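# Buckle a strap around a rolled mat with two arms

## Task

Fasten the strap's buckle so that the strap is closed around the rolled-up mat, and make sure it stays fastened once the robot lets go.

## Robot and tools

Robot: two six-joint arms, left_arm and right_arm, each ending in a two-finger parallel gripper. The arm names do not match image sides. Base poses in the scene frame: left_arm at (+0.035, +0.444, +0.013) m, quat_wxyz (+1.000, 0, 0, -0.026); right_arm at (-0.033, -0.388, +0.013) m, quat_wxyz (+1.000, 0, 0, -0.028).

Scene frame: origin at table-top height, halfway between the two nominal bases; +x points out over the table, +z up, left_arm on the +y side. All hand positions (m), orientations (quat_wxyz) and velocities (m/s, rad/s) in results use this frame and may be off by a few cm, more at long reach.

Gripper geometry: fingers point along the gripper's +z axis and close along its x axis. end_effector_position is the point midway between the pads; fingertips extend 17.5 mm past it. A block about 10 cm long protrudes from the wrist 3 axis toward the gripper's -y side and rotates with it.

The row (shared by execute_actions and move): exactly 18 numbers, always, even when one arm is idle. First left_arm: six joint angles in radians (shoulder pan, shoulder lift, elbow, wrist 1, wrist 2, wrist 3), then gripper position, force_limit, speed. Then right_arm in the same 9-number layout. Joint numbers are absolute target angles, in the same form as the Joint positions line, not offsets. Stated ranges: elbow -3.142 to 3.142, all other joints -6.283 to 6.283. Targets more than 0.010 rad beyond a range end (and farther out than the current angle) are refused; real ends can differ by 0.010 rad, and a clipped joint may report "joint sent to its limit". Gripper numbers are each in [-1, 1]: position +1 = fully open (50 mm), about -0.65 = pads touching, -1 = close until an object blocks. force_limit per pad: about 20 N at -1, 102 N at 0, 185 N at +1 (real grip may be up to ~15 N more). speed of the gap: 20 mm/s at -1, 85 at 0, 150 at +1. Both start at +1. To leave a gripper unchanged, repeat its last three numbers; 0 is a real command. New force_limit/speed only apply after a position change of at least 0.01. To grip, send -1 and keep it; object_status 2 confirms a hold.

Tools:
- execute_actions(actions, cameras): actions is a list of actions; each action is a table of up to 15 rows, one per 1/30 s step; a short table repeats its last row to fill 15 steps. An empty list returns state plus all camera images. cameras: list of names, ["all"], or []; an unknown name voids the call.
- move(target, speed, blend, stop_force, zero, blocking, cameras): target is one 18-number row or a list of up to 15 rows (absolute joint goals, whole list within 10 s). All joints move in step, so hands follow curves; no obstacle avoidance. speed: rad/s for the joint with the farthest to go, 0.01 to 3.14, default 0.5, one value or one per target. blend: rad, corner rounding per target, default 0 (stop at each). stop_force: N, 3 to 120, one value for both arms; an arm stops when its wrist sensor feels that much push against its motion (use a low speed for touches; omit it when pulling away from a contact). Use the same finger numbers in every row when using stop_force. zero (default true) rezeros before the move; false counts from the last zero. blocking=false returns after ~0.5 s while the move continues; not allowed with stop_force. The result adds a "move:" line: done, off_target, moving, held or fault, possibly naming arms, and limits=held if steps were withheld.
- wait(seconds 0 to 10, cameras): let time pass holding the last commands.
- stop(cameras): brake a running move; fingers keep moving.
- zoom_image(camera, region): region [x0, y0, x1, y1] in pixels of the latest image, origin top-left, at most 504 wide and 504 tall. Cameras: cam_high, cam_low, cam_front, cam_over, cam_left_wrist, cam_right_wrist, all 896x504.
- zero_wrist_force(arm): arm is left_arm or right_arm; tares that sensor.
- finished_scene(scene): scene = current scene number; ends it irreversibly.

Reading results: Joint positions, Joint velocities ("within noise" when still), Joint targets (what the drive is heading to now), Joint torques (include arm weight; positive = increasing angle), Tool commands, Wrist force / Wrist torque in the hand's own x y z axes plus a peak line, object_status (0 moving, 1 blocked while opening, 2 blocked while closing = holding, 3 reached position or pads met = probably empty), position_measured in counts (opening ≈ (250 - counts) x 0.202 mm). "joint command not followed" means the inter-arm clearance check altered targets. Joint motion is rate-limited (3.14 rad/s), so large moves may not be finished when a result returns; resend the rest.

Avoid: dropping or knocking anything off the table, releasing things while they move, fast impacts, hard presses, and any contact between the two arms (including closing one gripper on the other's fingers). Contact torque of 135 N m on shoulder/elbow joints or 25.2 N m on wrist joints, or roughly 150 N (plus or minus 25) of outside force, stops that arm for 10 s; if its grip pins it, release first. Arms are stiff, so targets just past a firm contact can fault. Holding loads or straining toward unreachable poses heats motors; MOTOR HOT appears at 70 °C and brakes lock at 85 °C (OVER-TEMPERATURE FAULT). Objects may occasionally be nudged by outside pushes.

Each tool is called as name([rows], argument=value, ...), one row to a line, values as JSON.

## Session

execute_actions(actions=[])

Scene clock: 0.00 s.
left_arm: end_effector_position=(+0.8428, +0.2902, +0.1138) position_measured=3 object_status=3 end_effector_quat_wxyz=(+0.025, +0.985, +0.112, +0.126) | right_arm: end_effector_position=(+0.5677, -0.4365, +0.3374) position_measured=3 object_status=3 end_effector_quat_wxyz=(+0.049, +0.980, -0.079, +0.176)
Joint positions: left_arm=[-0.322 -0.834 1.227 -2.21 -1.497 0.98] | right_arm=[3.428 -1.6 -1.673 -1.127 1.371 1.929]
Joint velocities: within noise
Joint torques (N m): no reading
Motor temperatures (°C): left_arm=[29 37 36 34 39 35] | right_arm=[44 40 26 30 49 43]
Wrist force (N): no reading
Wrist torque (N m): no reading
Wrist force, peak (N): no reading
Joint targets: left_arm=[-0.322 -0.834 1.227 -2.210 -1.497 0.980] | right_arm=[3.428 -1.600 -1.673 -1.127 1.371 1.929]
Tool commands: left_gripper/position=+1.0 left_gripper/force_limit=+1.0 left_gripper/speed=+1.0 right_gripper/position=+1.0 right_gripper/force_limit=+1.0 right_gripper/speed=+1.0

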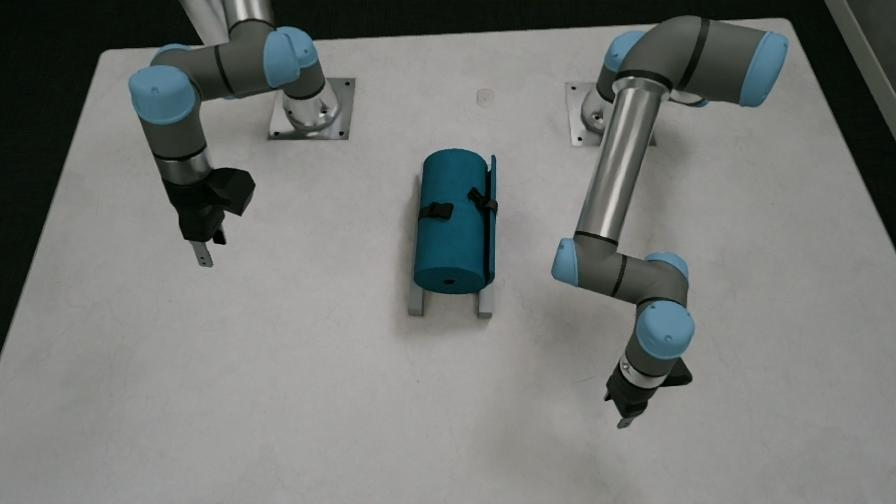

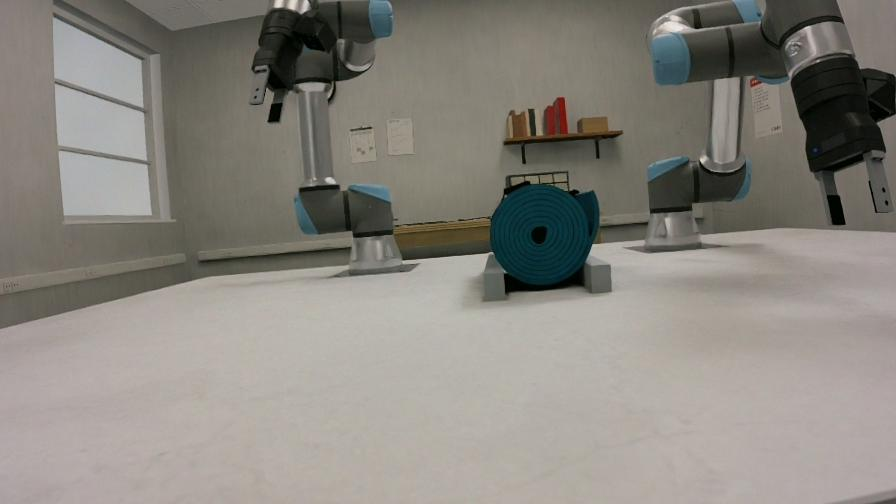

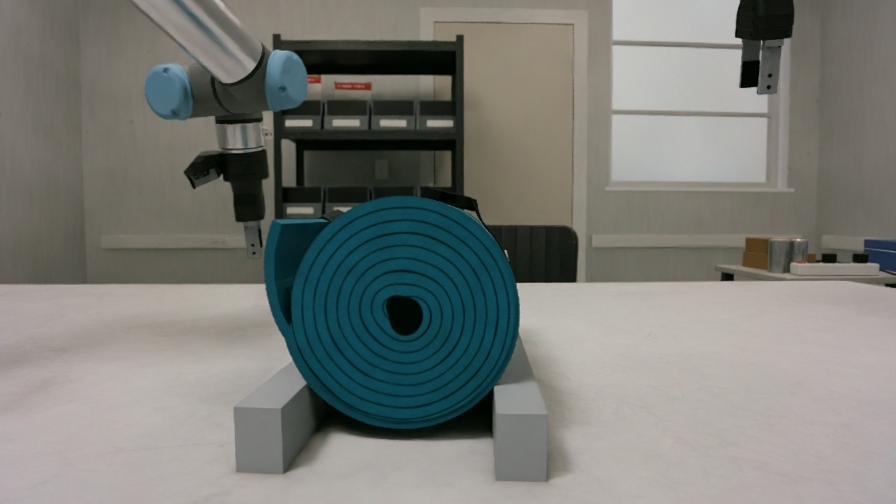

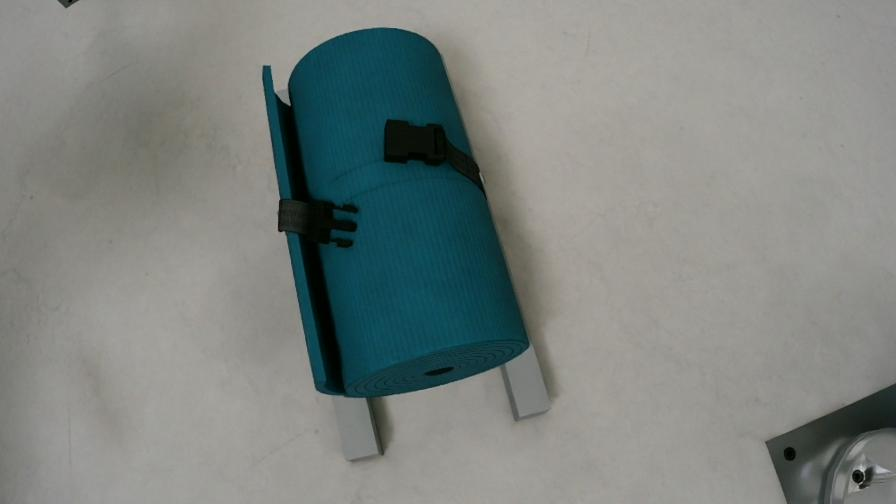

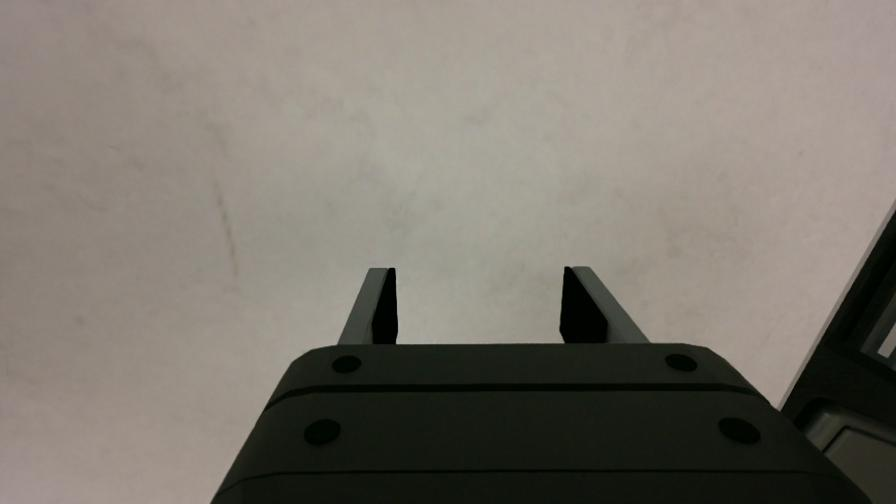

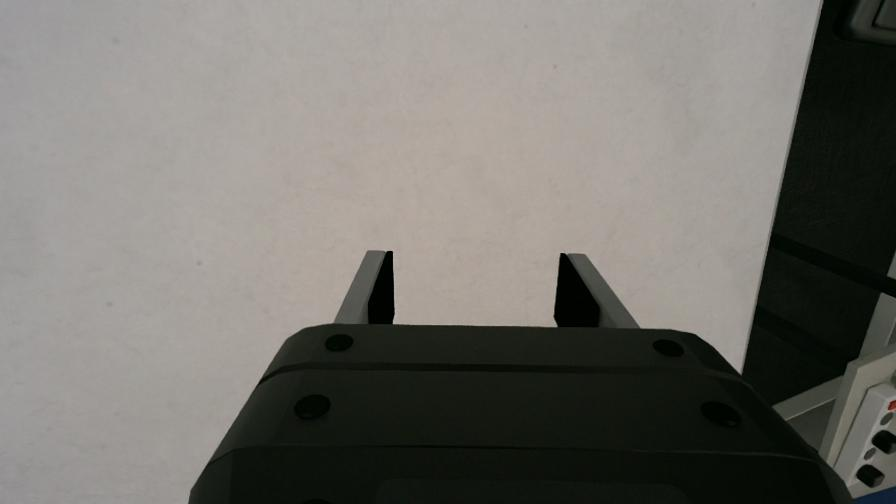

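zoom_image(camera="cam_over", region=[240, 90, 500, 260])

zoom_image(camera="cam_high", region=[390, 130, 530, 330])

zoom_image(camera="cam_front", region=[220, 170, 600, 490])

Scaled by 1.938.

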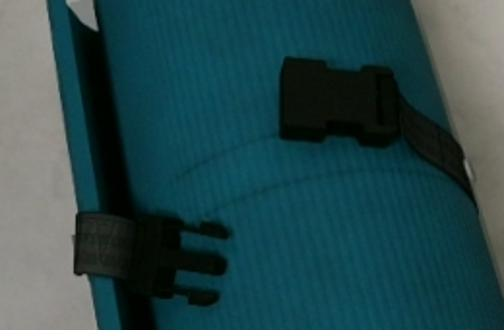

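Scaled by 2.520.

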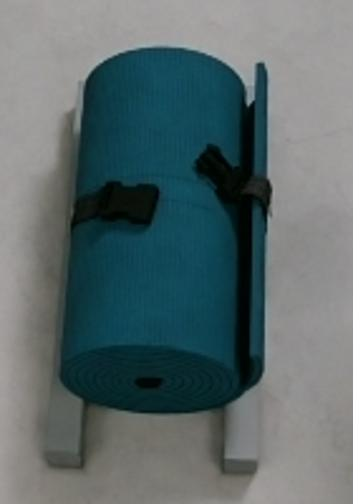

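Scaled by 1.326.

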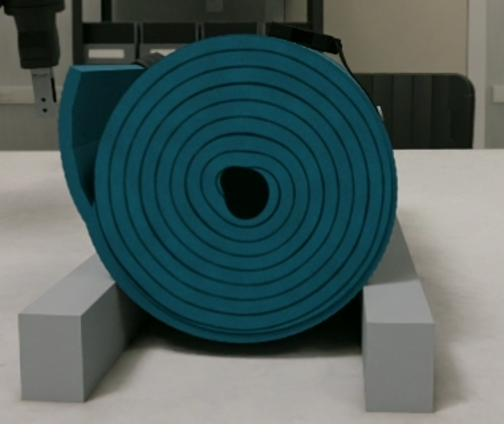

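move(target=[-0.322,-0.834,1.227,-2.210,-1.497,0.980,1,1,1,4.059,-1.810,-1.149,-1.753,1.571,-0.709,1,1,1], speed=1.0, cameras=["cam_right_wrist","cam_high","cam_over"])

Scene clock: 74.80 s.
left_arm: end_effector_position=(+0.8427, +0.2905, +0.1135) position_measured=3 object_status=3 end_effector_quat_wxyz=(+0.024, +0.985, +0.112, +0.126) | right_arm: end_effector_position=(+0.4498, -0.0300, +0.4002) position_measured=3 object_status=3 end_effector_quat_wxyz=(+0.000, +0.001, +1.000, +0.000)
Joint positions: left_arm=[-0.322 -0.834 1.227 -2.21 -1.497 0.98] | right_arm=[4.059 -1.81 -1.149 -1.753 1.571 -0.709]
Joint torques (N m): left_arm=[10.06 -50.12 -17.83 -0.68 -1.47 2.44] | right_arm=[-3.53 44.78 14.67 3.87 -2.74 -0.85]
Wrist force (N): left_arm=[0.0 0.0 -0.1] | right_arm=[-0.2 0.8 -0.3]
Wrist torque (N m): left_arm=[0.01 0.00 -0.01] | right_arm=[0.14 -0.06 0.14]
Wrist force, peak (N): left_arm=[0.2 0.4 -0.1] | right_arm=[0.8 2.0 -0.6]
Joint targets: left_arm=[-0.322 -0.834 1.227 -2.210 -1.497 0.980] | right_arm=[4.059 -1.810 -1.149 -1.753 1.571 -0.709]
move: done
Images, in order (width x height): cam_high 896x504, cam_over 896x504, cam_right_wrist 896x504.

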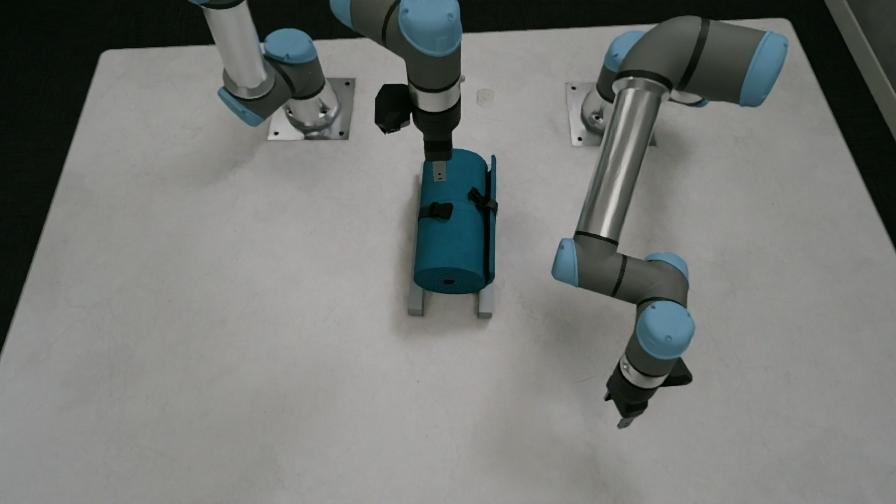

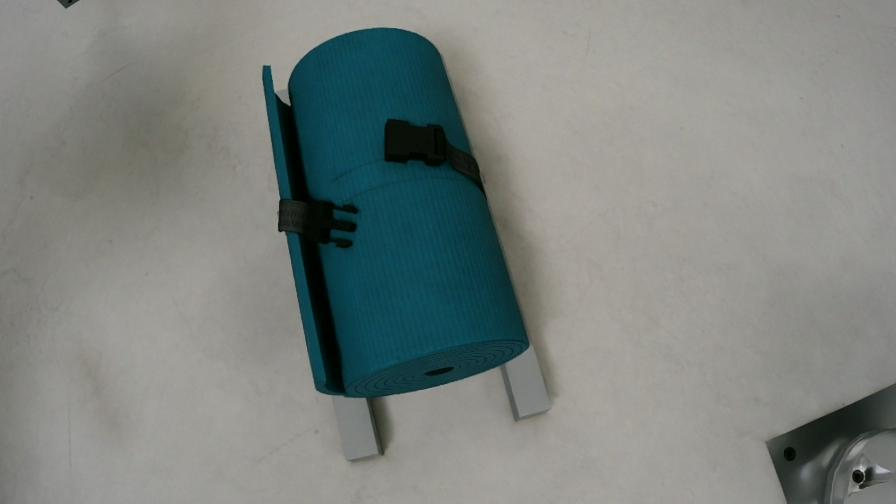

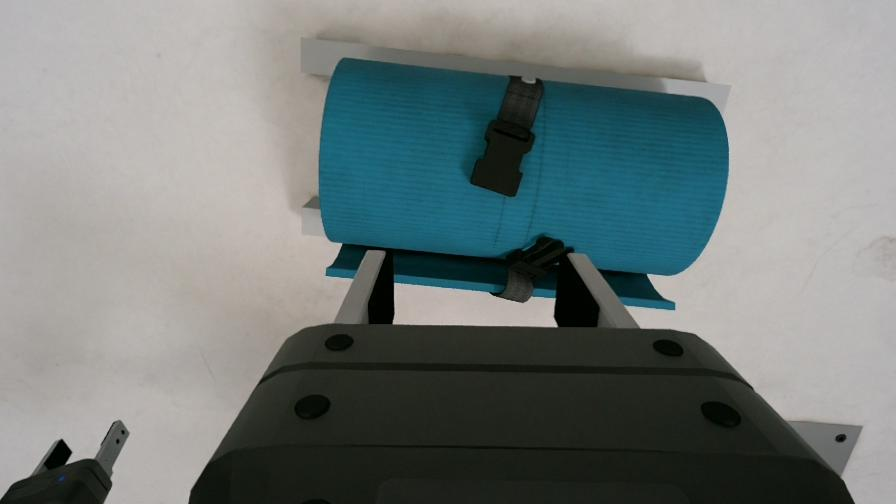

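zoom_image(camera="cam_right_wrist", region=[440, 60, 620, 310])

zoom_image(camera="cam_over", region=[260, 100, 500, 270])

Scaled by 2.016.

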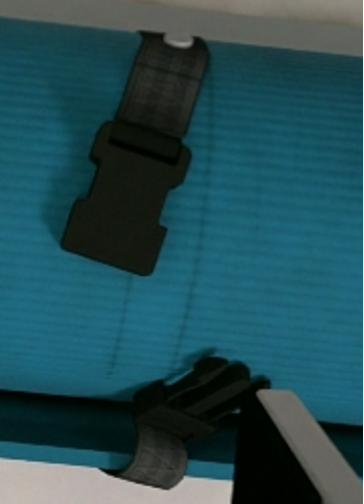

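Scaled by 2.100.

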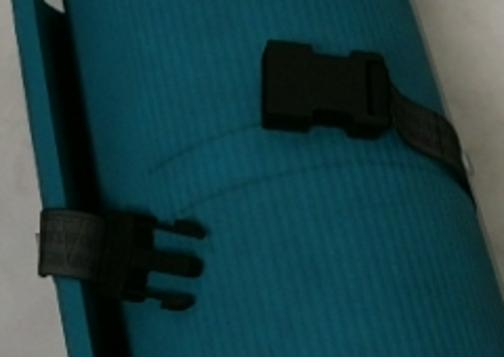

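move(target=[-0.973,-1.580,1.428,-1.420,-1.571,0.546,1,1,1,3.9145,-1.564,-1.426,-1.722,1.571,-0.854,1,1,1], speed=1.0, cameras=["cam_left_wrist","cam_high","cam_right_wrist"])

zoom_image(camera="cam_left_wrist", region=[250, 40, 650, 300])

zoom_image(camera="cam_right_wrist", region=[350, 20, 600, 200])

Scene clock: 105.93 s.
left_arm: end_effector_position=(+0.4004, +0.0993, +0.4005) position_measured=3 object_status=3 end_effector_quat_wxyz=(+0.001, +1.000, +0.000, +0.000) | right_arm: end_effector_position=(+0.4197, -0.1701, +0.4004) position_measured=3 object_status=3 end_effector_quat_wxyz=(+0.000, +0.000, +1.000, +0.000)
Joint positions: left_arm=[-0.973 -1.58 1.428 -1.42 -1.571 0.546] | right_arm=[3.914 -1.564 -1.426 -1.722 1.571 -0.854]
Joint torques (N m): left_arm=[-7.49 -36.53 -30.97 -1.24 1.8 0.46] | right_arm=[4.53 18.4 30.65 1.82 -2.42 1.44]
Wrist force (N): left_arm=[-0.2 0.6 0.1] | right_arm=[0.0 0.4 -0.2]
Wrist torque (N m): left_arm=[0.12 0.01 -0.07] | right_arm=[0.07 -0.08 0.19]
Wrist force, peak (N): left_arm=[3.3 -4.4 4.7] | right_arm=[-0.2 2.7 -0.3]
Joint targets: left_arm=[-0.973 -1.580 1.428 -1.420 -1.571 0.546] | right_arm=[3.914 -1.564 -1.426 -1.722 1.571 -0.854]
move: done
Images, in order (width x height): cam_high 896x504, cam_left_wrist 896x504, cam_right_wrist 896x504.

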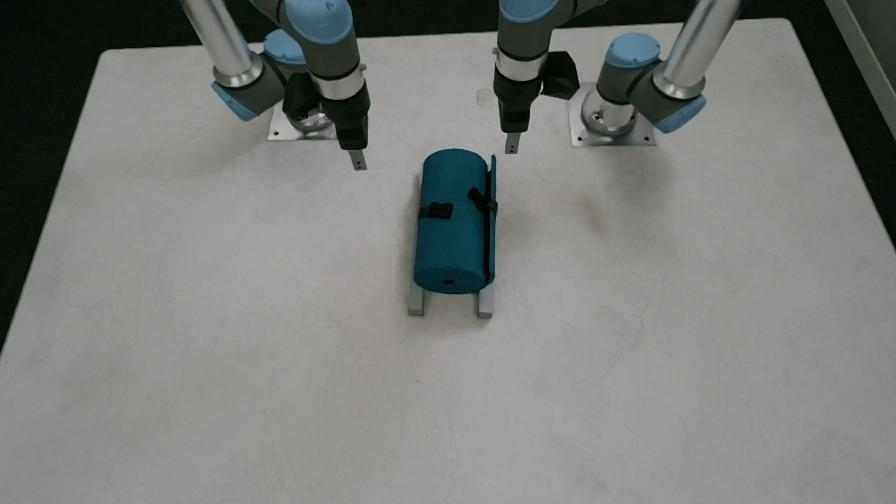

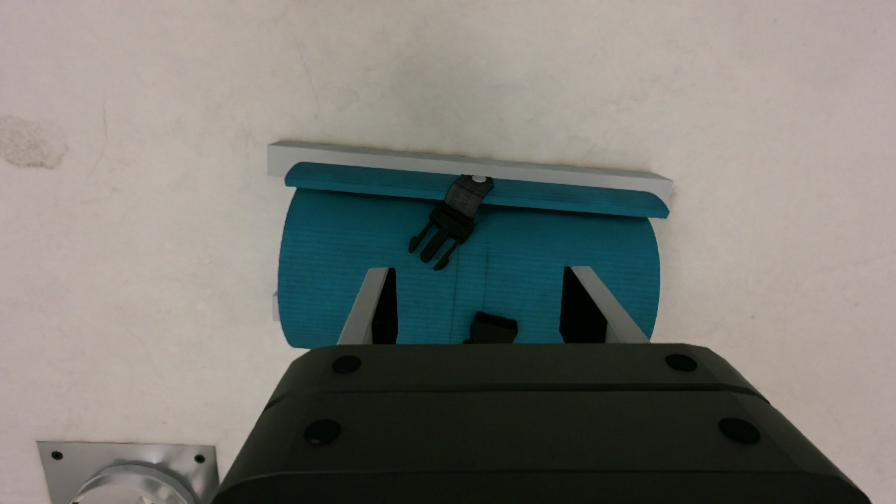

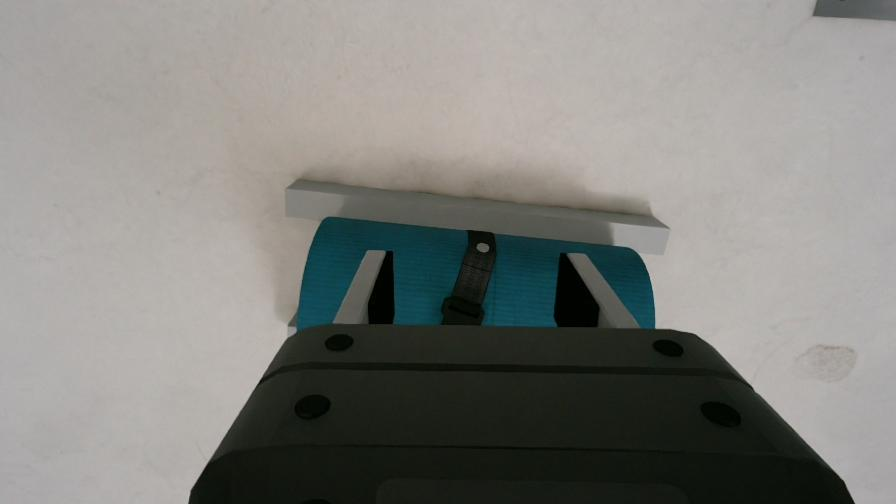

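Scaled by 1.260.

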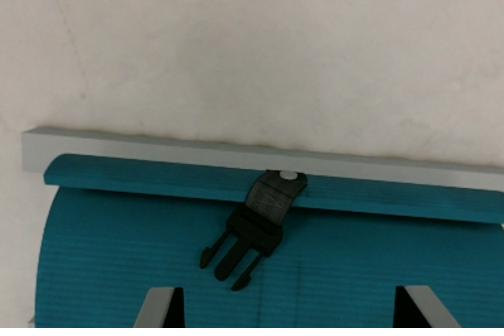

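Scaled by 2.016.

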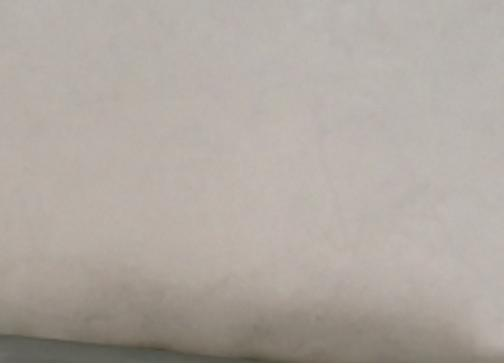

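move(target=[-0.8487,-1.4945,1.8501,-2.054,-1.8964,1.1892,1,1,1,4.0436,-1.5779,-1.9865,-0.816,1.6803,-0.307,1,1,1], speed=0.7, cameras=["cam_left_wrist","cam_high","cam_right_wrist","cam_over","cam_front"])

Scene clock: 158.70 s.
left_arm: end_effector_position=(+0.4041, +0.0595, +0.2316) position_measured=3 object_status=3 end_effector_quat_wxyz=(+0.167, +0.949, -0.263, -0.046) | right_arm: end_effector_position=(+0.4027, -0.0541, +0.2283) position_measured=3 object_status=3 end_effector_quat_wxyz=(+0.034, +0.196, +0.965, +0.170)
Joint positions: left_arm=[-0.849 -1.494 1.85 -2.054 -1.896 1.189] | right_arm=[4.044 -1.578 -1.986 -0.816 1.68 -0.307]
Joint torques (N m): left_arm=[-7.35 -38.75 -23.35 -3.24 0.06 -0.09] | right_arm=[-7 24.4 20.35 4.7 -2.5 0.76]
Wrist force (N): left_arm=[-0.1 -0.4 0.7] | right_arm=[-0.3 0.7 0.1]
Wrist torque (N m): left_arm=[-0.04 0.03 -0.02] | right_arm=[0.07 0.02 0.01]
Wrist force, peak (N): left_arm=[-0.3 -1.3 1.8] | right_arm=[0.1 -0.9 -2.0]
Joint targets: left_arm=[-0.849 -1.494 1.850 -2.054 -1.896 1.189] | right_arm=[4.044 -1.578 -1.986 -0.816 1.680 -0.307]
move: done
Images, in order (width x height): cam_high 896x504, cam_front 896x504, cam_over 896x504, cam_left_wrist 896x504, cam_right_wrist 896x504.

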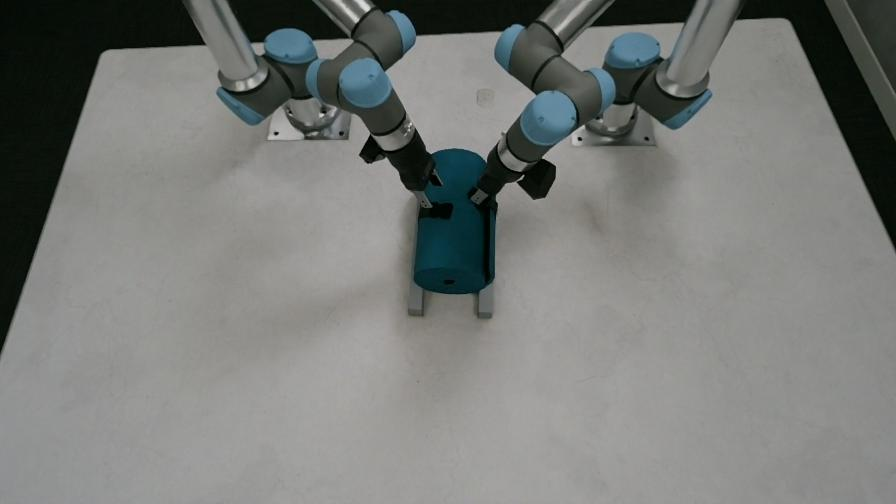

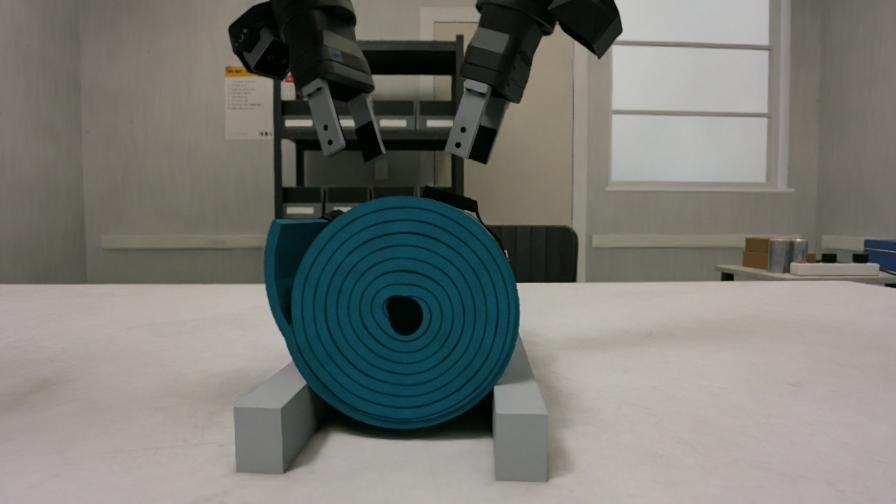

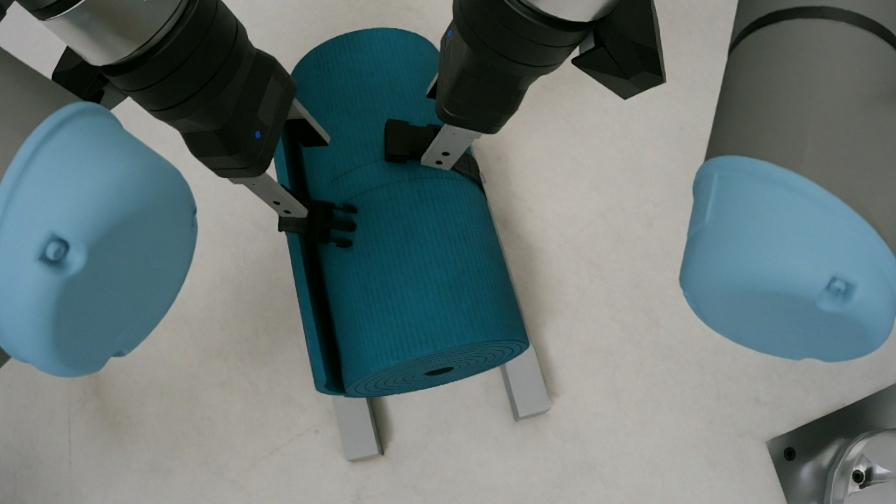

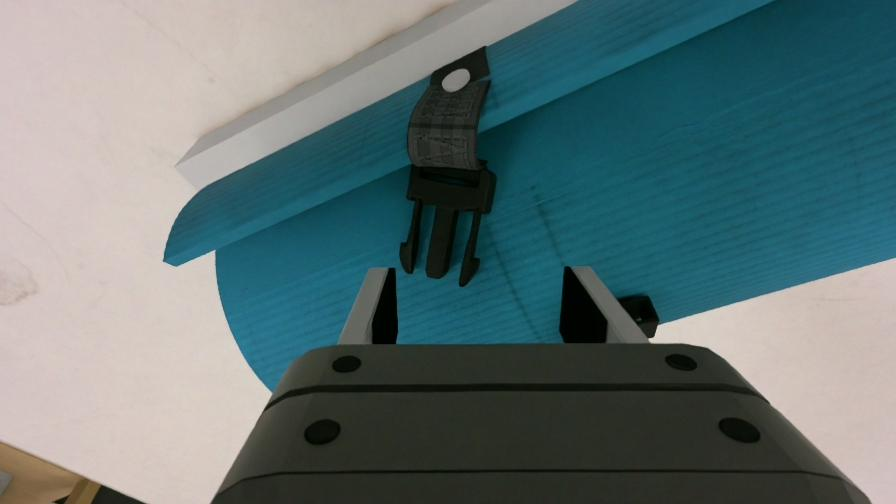

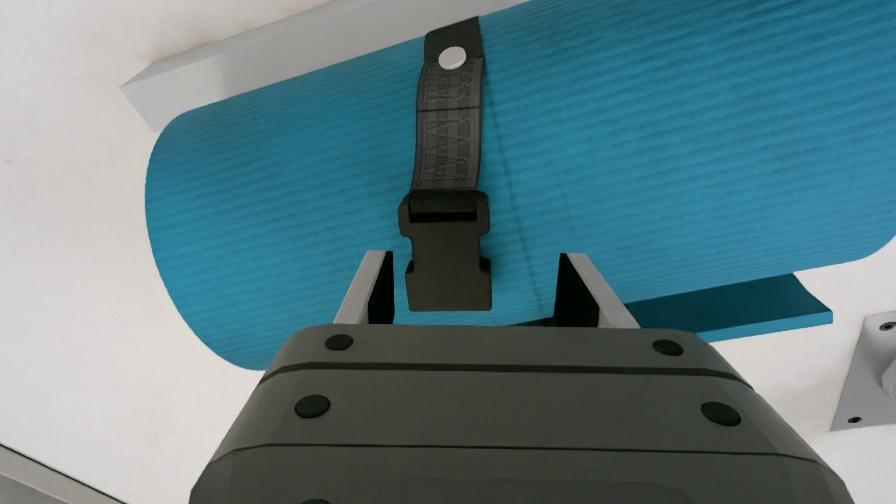

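move(target=[-0.8667,-1.4769,1.9294,-2.1567,-1.8941,1.1706,1,1,1,4.0325,-1.6455,-2.0135,-0.7225,1.6838,-0.3174,1,1,1], speed=0.2, stop_force=8, cameras=["cam_left_wrist","cam_right_wrist","cam_front"])

zoom_image(camera="cam_front", region=[240, 60, 580, 280])

Scene clock: 184.87 s.
left_arm: end_effector_position=(+0.3939, +0.0581, +0.1966) position_measured=3 object_status=3 end_effector_quat_wxyz=(+0.167, +0.949, -0.263, -0.046) | right_arm: end_effector_position=(+0.4135, -0.0498, +0.1939) position_measured=3 object_status=3 end_effector_quat_wxyz=(+0.035, +0.196, +0.965, +0.170)
Joint positions: left_arm=[-0.867 -1.477 1.929 -2.157 -1.894 1.171] | right_arm=[4.032 -1.646 -2.013 -0.722 1.684 -0.317]
Joint torques (N m): left_arm=[8.76 -38.14 -22.1 -4.71 -2.12 2.45] | right_arm=[5.95 35.43 31.33 5.06 -1.92 1.07]
Wrist force (N): left_arm=[-0.3 -0.5 0.6] | right_arm=[-0.4 0.5 0.0]
Wrist torque (N m): left_arm=[-0.05 0.05 -0.03] | right_arm=[0.05 0.03 0.01]
Wrist force, peak (N): left_arm=[-0.7 -0.9 1.7] | right_arm=[0.0 0.7 -1.3]
Joint targets: left_arm=[-0.867 -1.477 1.929 -2.157 -1.894 1.171] | right_arm=[4.032 -1.645 -2.014 -0.722 1.684 -0.317]
move: done
Images, in order (width x height): cam_front 896x504, cam_left_wrist 896x504, cam_right_wrist 896x504.

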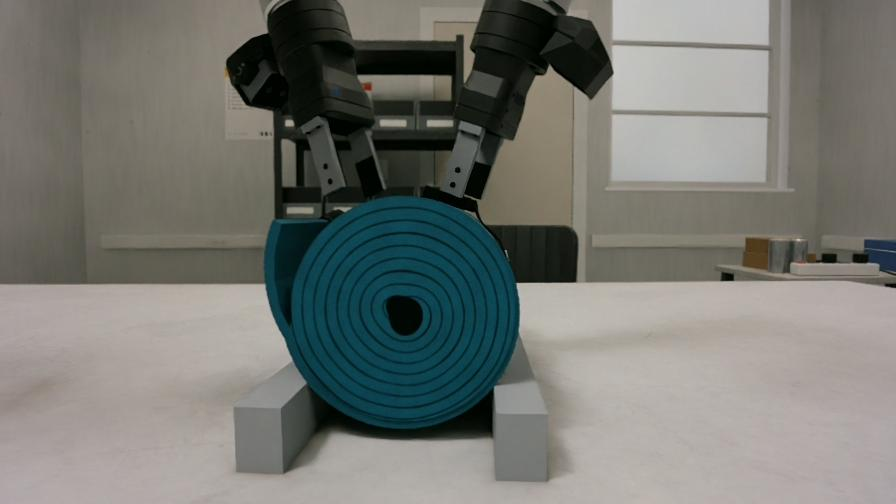

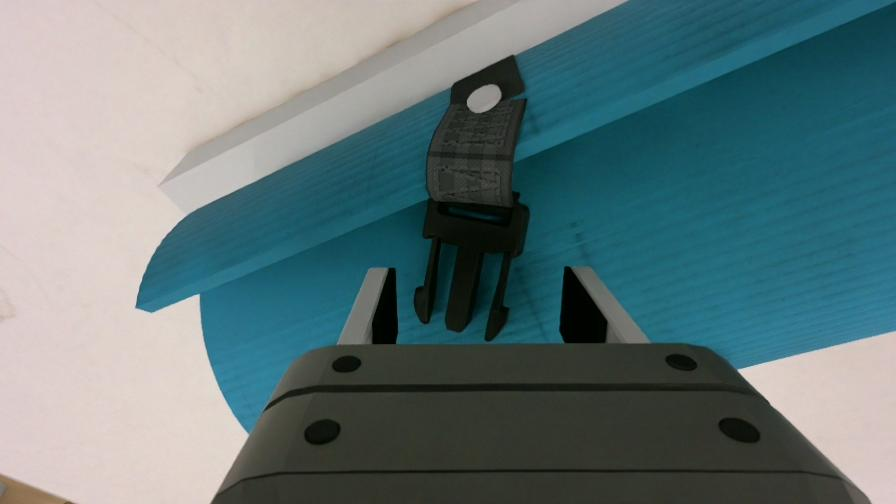

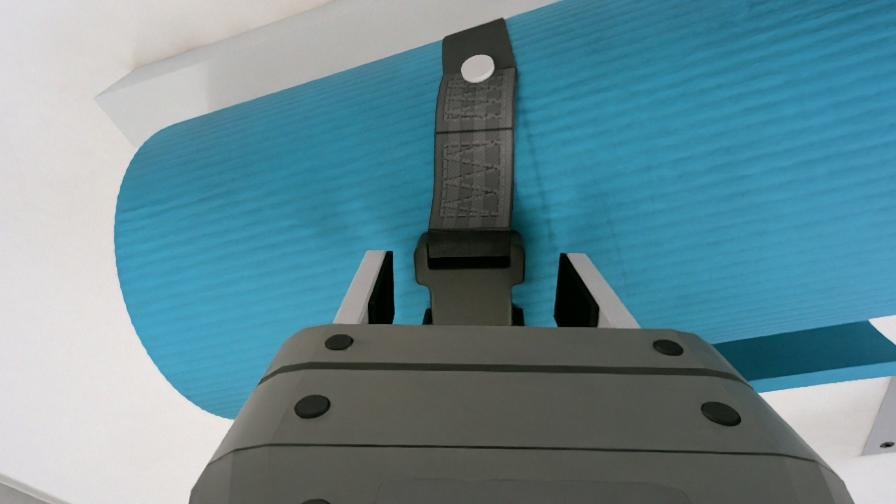

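Scaled by 1.482.

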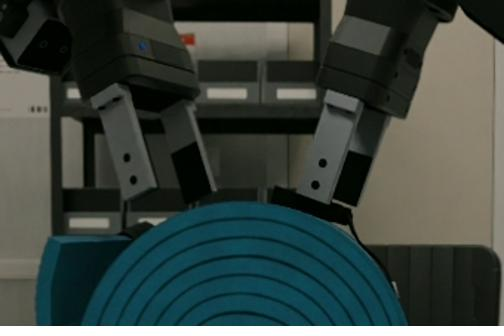

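move(target=[-0.885,-1.4333,1.9763,-2.2532,-1.8916,1.1513,1,1,1,4.0377,-1.7004,-2.0265,-0.654,1.6821,-0.312,1,1,1], speed=0.12, stop_force=6, cameras=["cam_left_wrist","cam_right_wrist","cam_front"])

zoom_image(camera="cam_front", region=[240, 60, 580, 280])

Scene clock: 204.67 s.
left_arm: end_effector_position=(+0.3913, +0.0530, +0.1781) position_measured=3 object_status=3 end_effector_quat_wxyz=(+0.167, +0.949, -0.263, -0.046) | right_arm: end_effector_position=(+0.4155, -0.0464, +0.1848) position_measured=3 object_status=3 end_effector_quat_wxyz=(+0.035, +0.196, +0.965, +0.170)
Joint positions: left_arm=[-0.877 -1.452 1.956 -2.211 -1.893 1.16] | right_arm=[4.034 -1.666 -2.018 -0.697 1.683 -0.315]
Joint torques (N m): left_arm=[9.01 -31.6 -14.58 -4.71 -2.06 2.48] | right_arm=[-6.27 15.77 30.5 4.99 2.55 -0.84]
Wrist force (N): left_arm=[-0.2 0.2 -5.7] | right_arm=[-0.8 0.0 -4.4]
Wrist torque (N m): left_arm=[-0.09 0.26 -0.06] | right_arm=[0.19 0.21 -0.10]
Wrist force, peak (N): left_arm=[-15.7 -4.8 -54.0] | right_arm=[3.3 -15.2 -49.1]
Joint targets: left_arm=[-0.877 -1.452 1.956 -2.211 -1.893 1.160] | right_arm=[4.034 -1.666 -2.018 -0.697 1.683 -0.315]
move: contact (left_arm, right_arm); left_arm: the wrist 1 is farthest, 0.042 rad from its target; right_arm: the wrist 1 is farthest, 0.043 rad from its target
Images, in order (width x height): cam_front 896x504, cam_left_wrist 896x504, cam_right_wrist 896x504.

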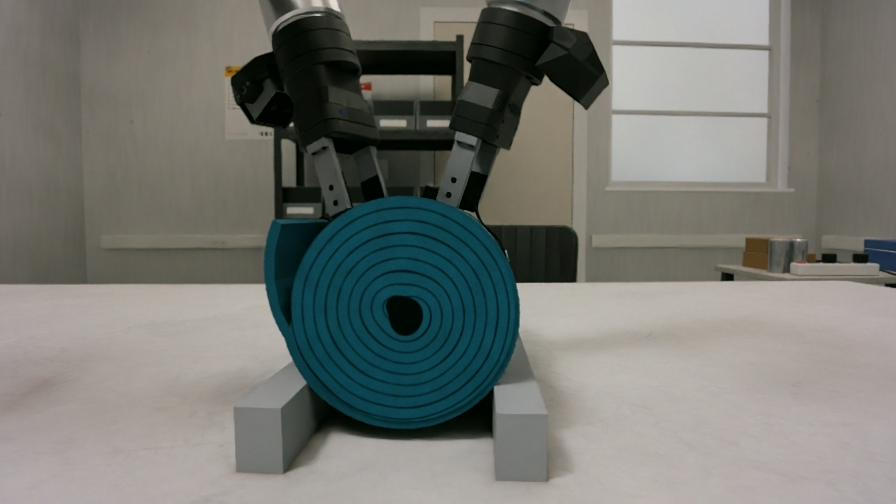

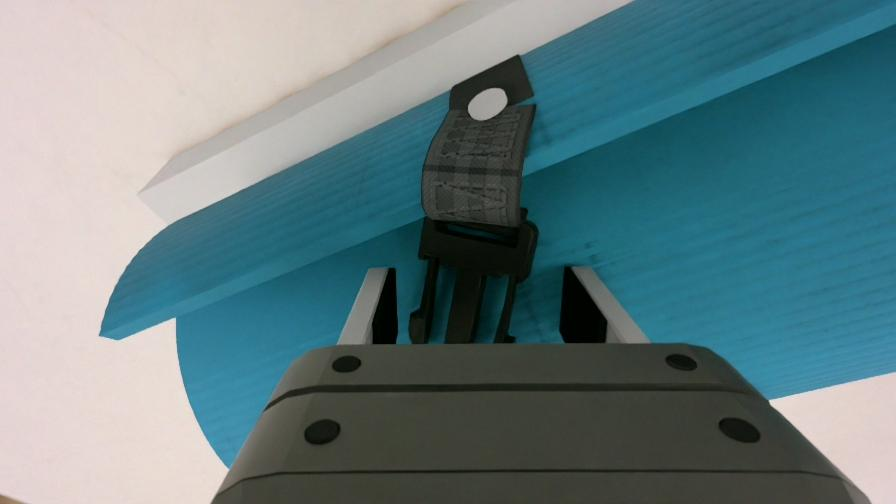

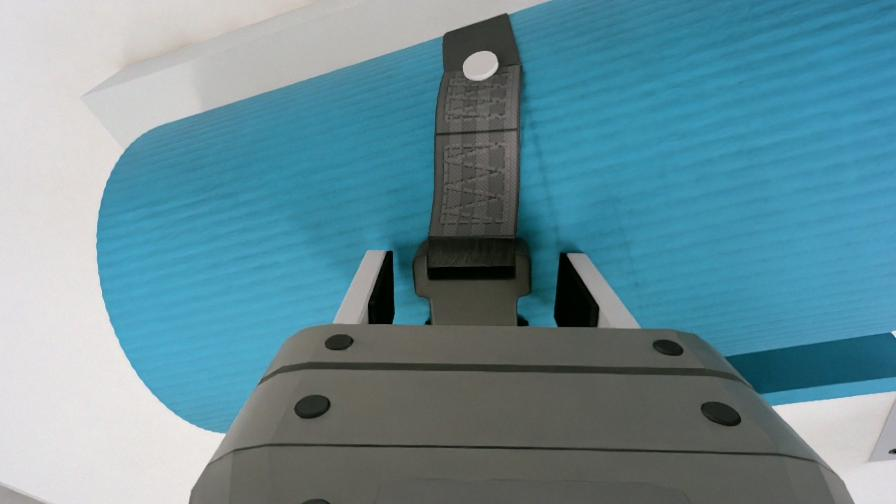

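Scaled by 1.482.

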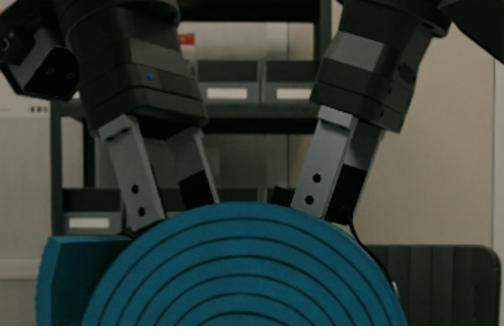

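move(target=[-0.8509,-1.4556,1.9581,-2.2015,-1.8962,1.1868,0.7,-1,-1,4.0244,-1.6447,-2.0391,-0.6986,1.6866,-0.325,0.7,-1,-1], speed=0.15, cameras=["cam_left_wrist","cam_right_wrist","cam_front","cam_over"])

zoom_image(camera="cam_front", region=[240, 60, 580, 280])

Scene clock: 242.77 s.
left_arm: end_effector_position=(+0.3988, +0.0645, +0.1777) position_measured=48 object_status=3 end_effector_quat_wxyz=(+0.167, +0.949, -0.263, -0.046) | right_arm: end_effector_position=(+0.4120, -0.0571, +0.1855) position_measured=48 object_status=3 end_effector_quat_wxyz=(+0.034, +0.196, +0.965, +0.170)
Joint positions: left_arm=[-0.851 -1.456 1.958 -2.201 -1.896 1.187] | right_arm=[4.024 -1.644 -2.039 -0.699 1.687 -0.325]
Joint torques (N m): left_arm=[-8.57 -33.06 -19.45 -3.38 -1.28 -2.61] | right_arm=[5.44 14.35 30.62 2.78 1.88 0.79]
Wrist force (N): left_arm=[-0.2 -0.5 0.7] | right_arm=[-0.8 0.9 0.0]
Wrist torque (N m): left_arm=[-0.05 0.05 -0.15] | right_arm=[0.11 0.08 0.01]
Wrist force, peak (N): left_arm=[-0.2 0.2 -5.7] | right_arm=[-0.9 -0.4 -4.7]
Joint targets: left_arm=[-0.851 -1.456 1.958 -2.202 -1.896 1.187] | right_arm=[4.024 -1.645 -2.039 -0.699 1.687 -0.325]
move: done
Images, in order (width x height): cam_front 896x504, cam_over 896x504, cam_left_wrist 896x504, cam_right_wrist 896x504.

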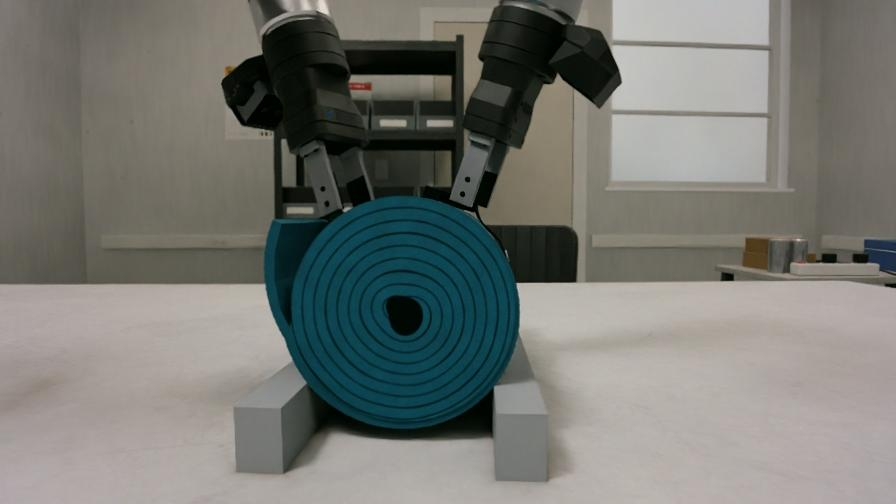

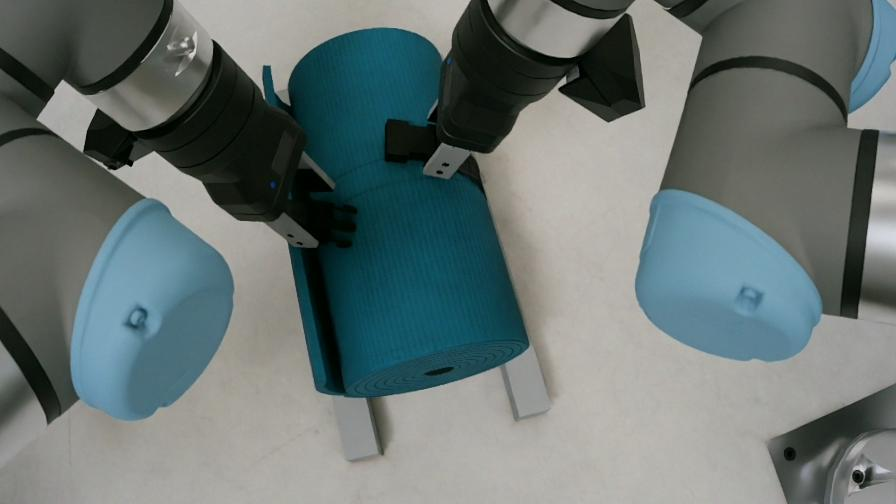

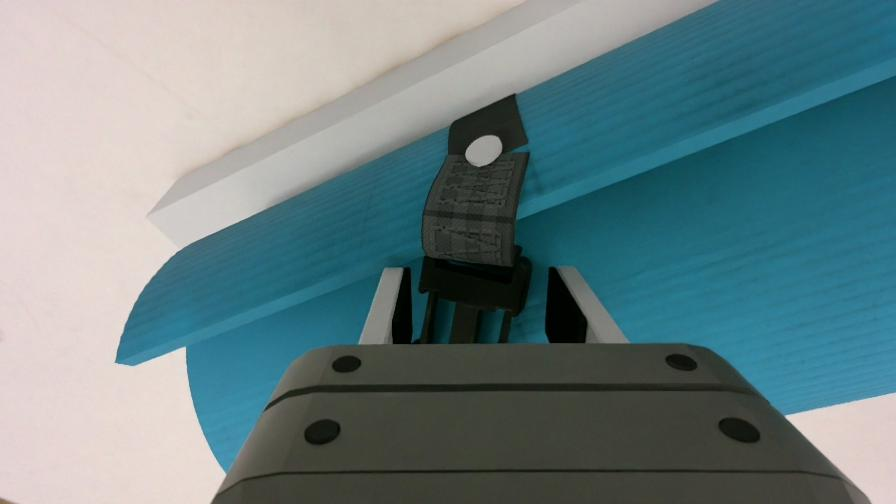

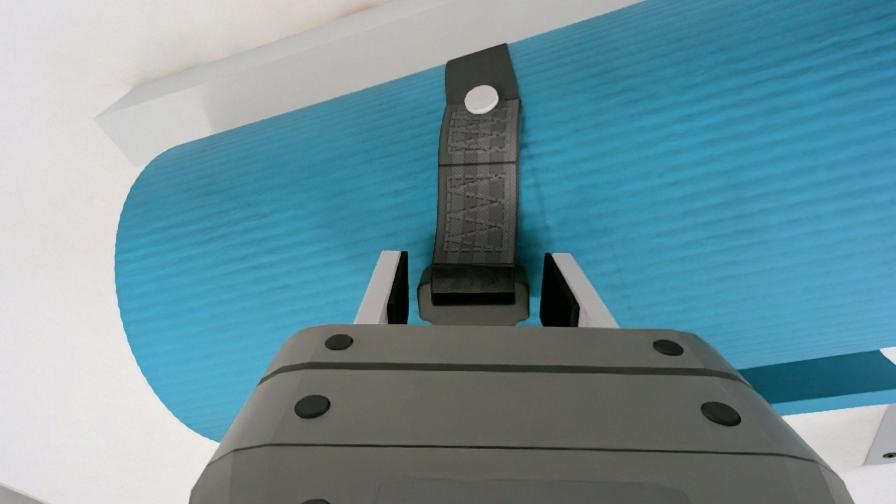

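Scaled by 1.482.

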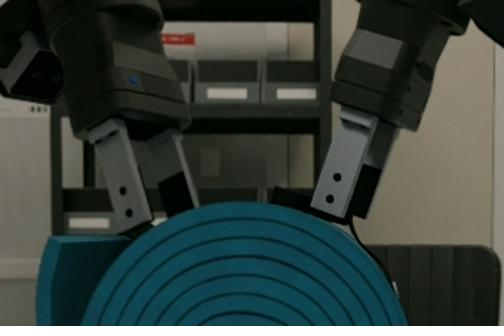

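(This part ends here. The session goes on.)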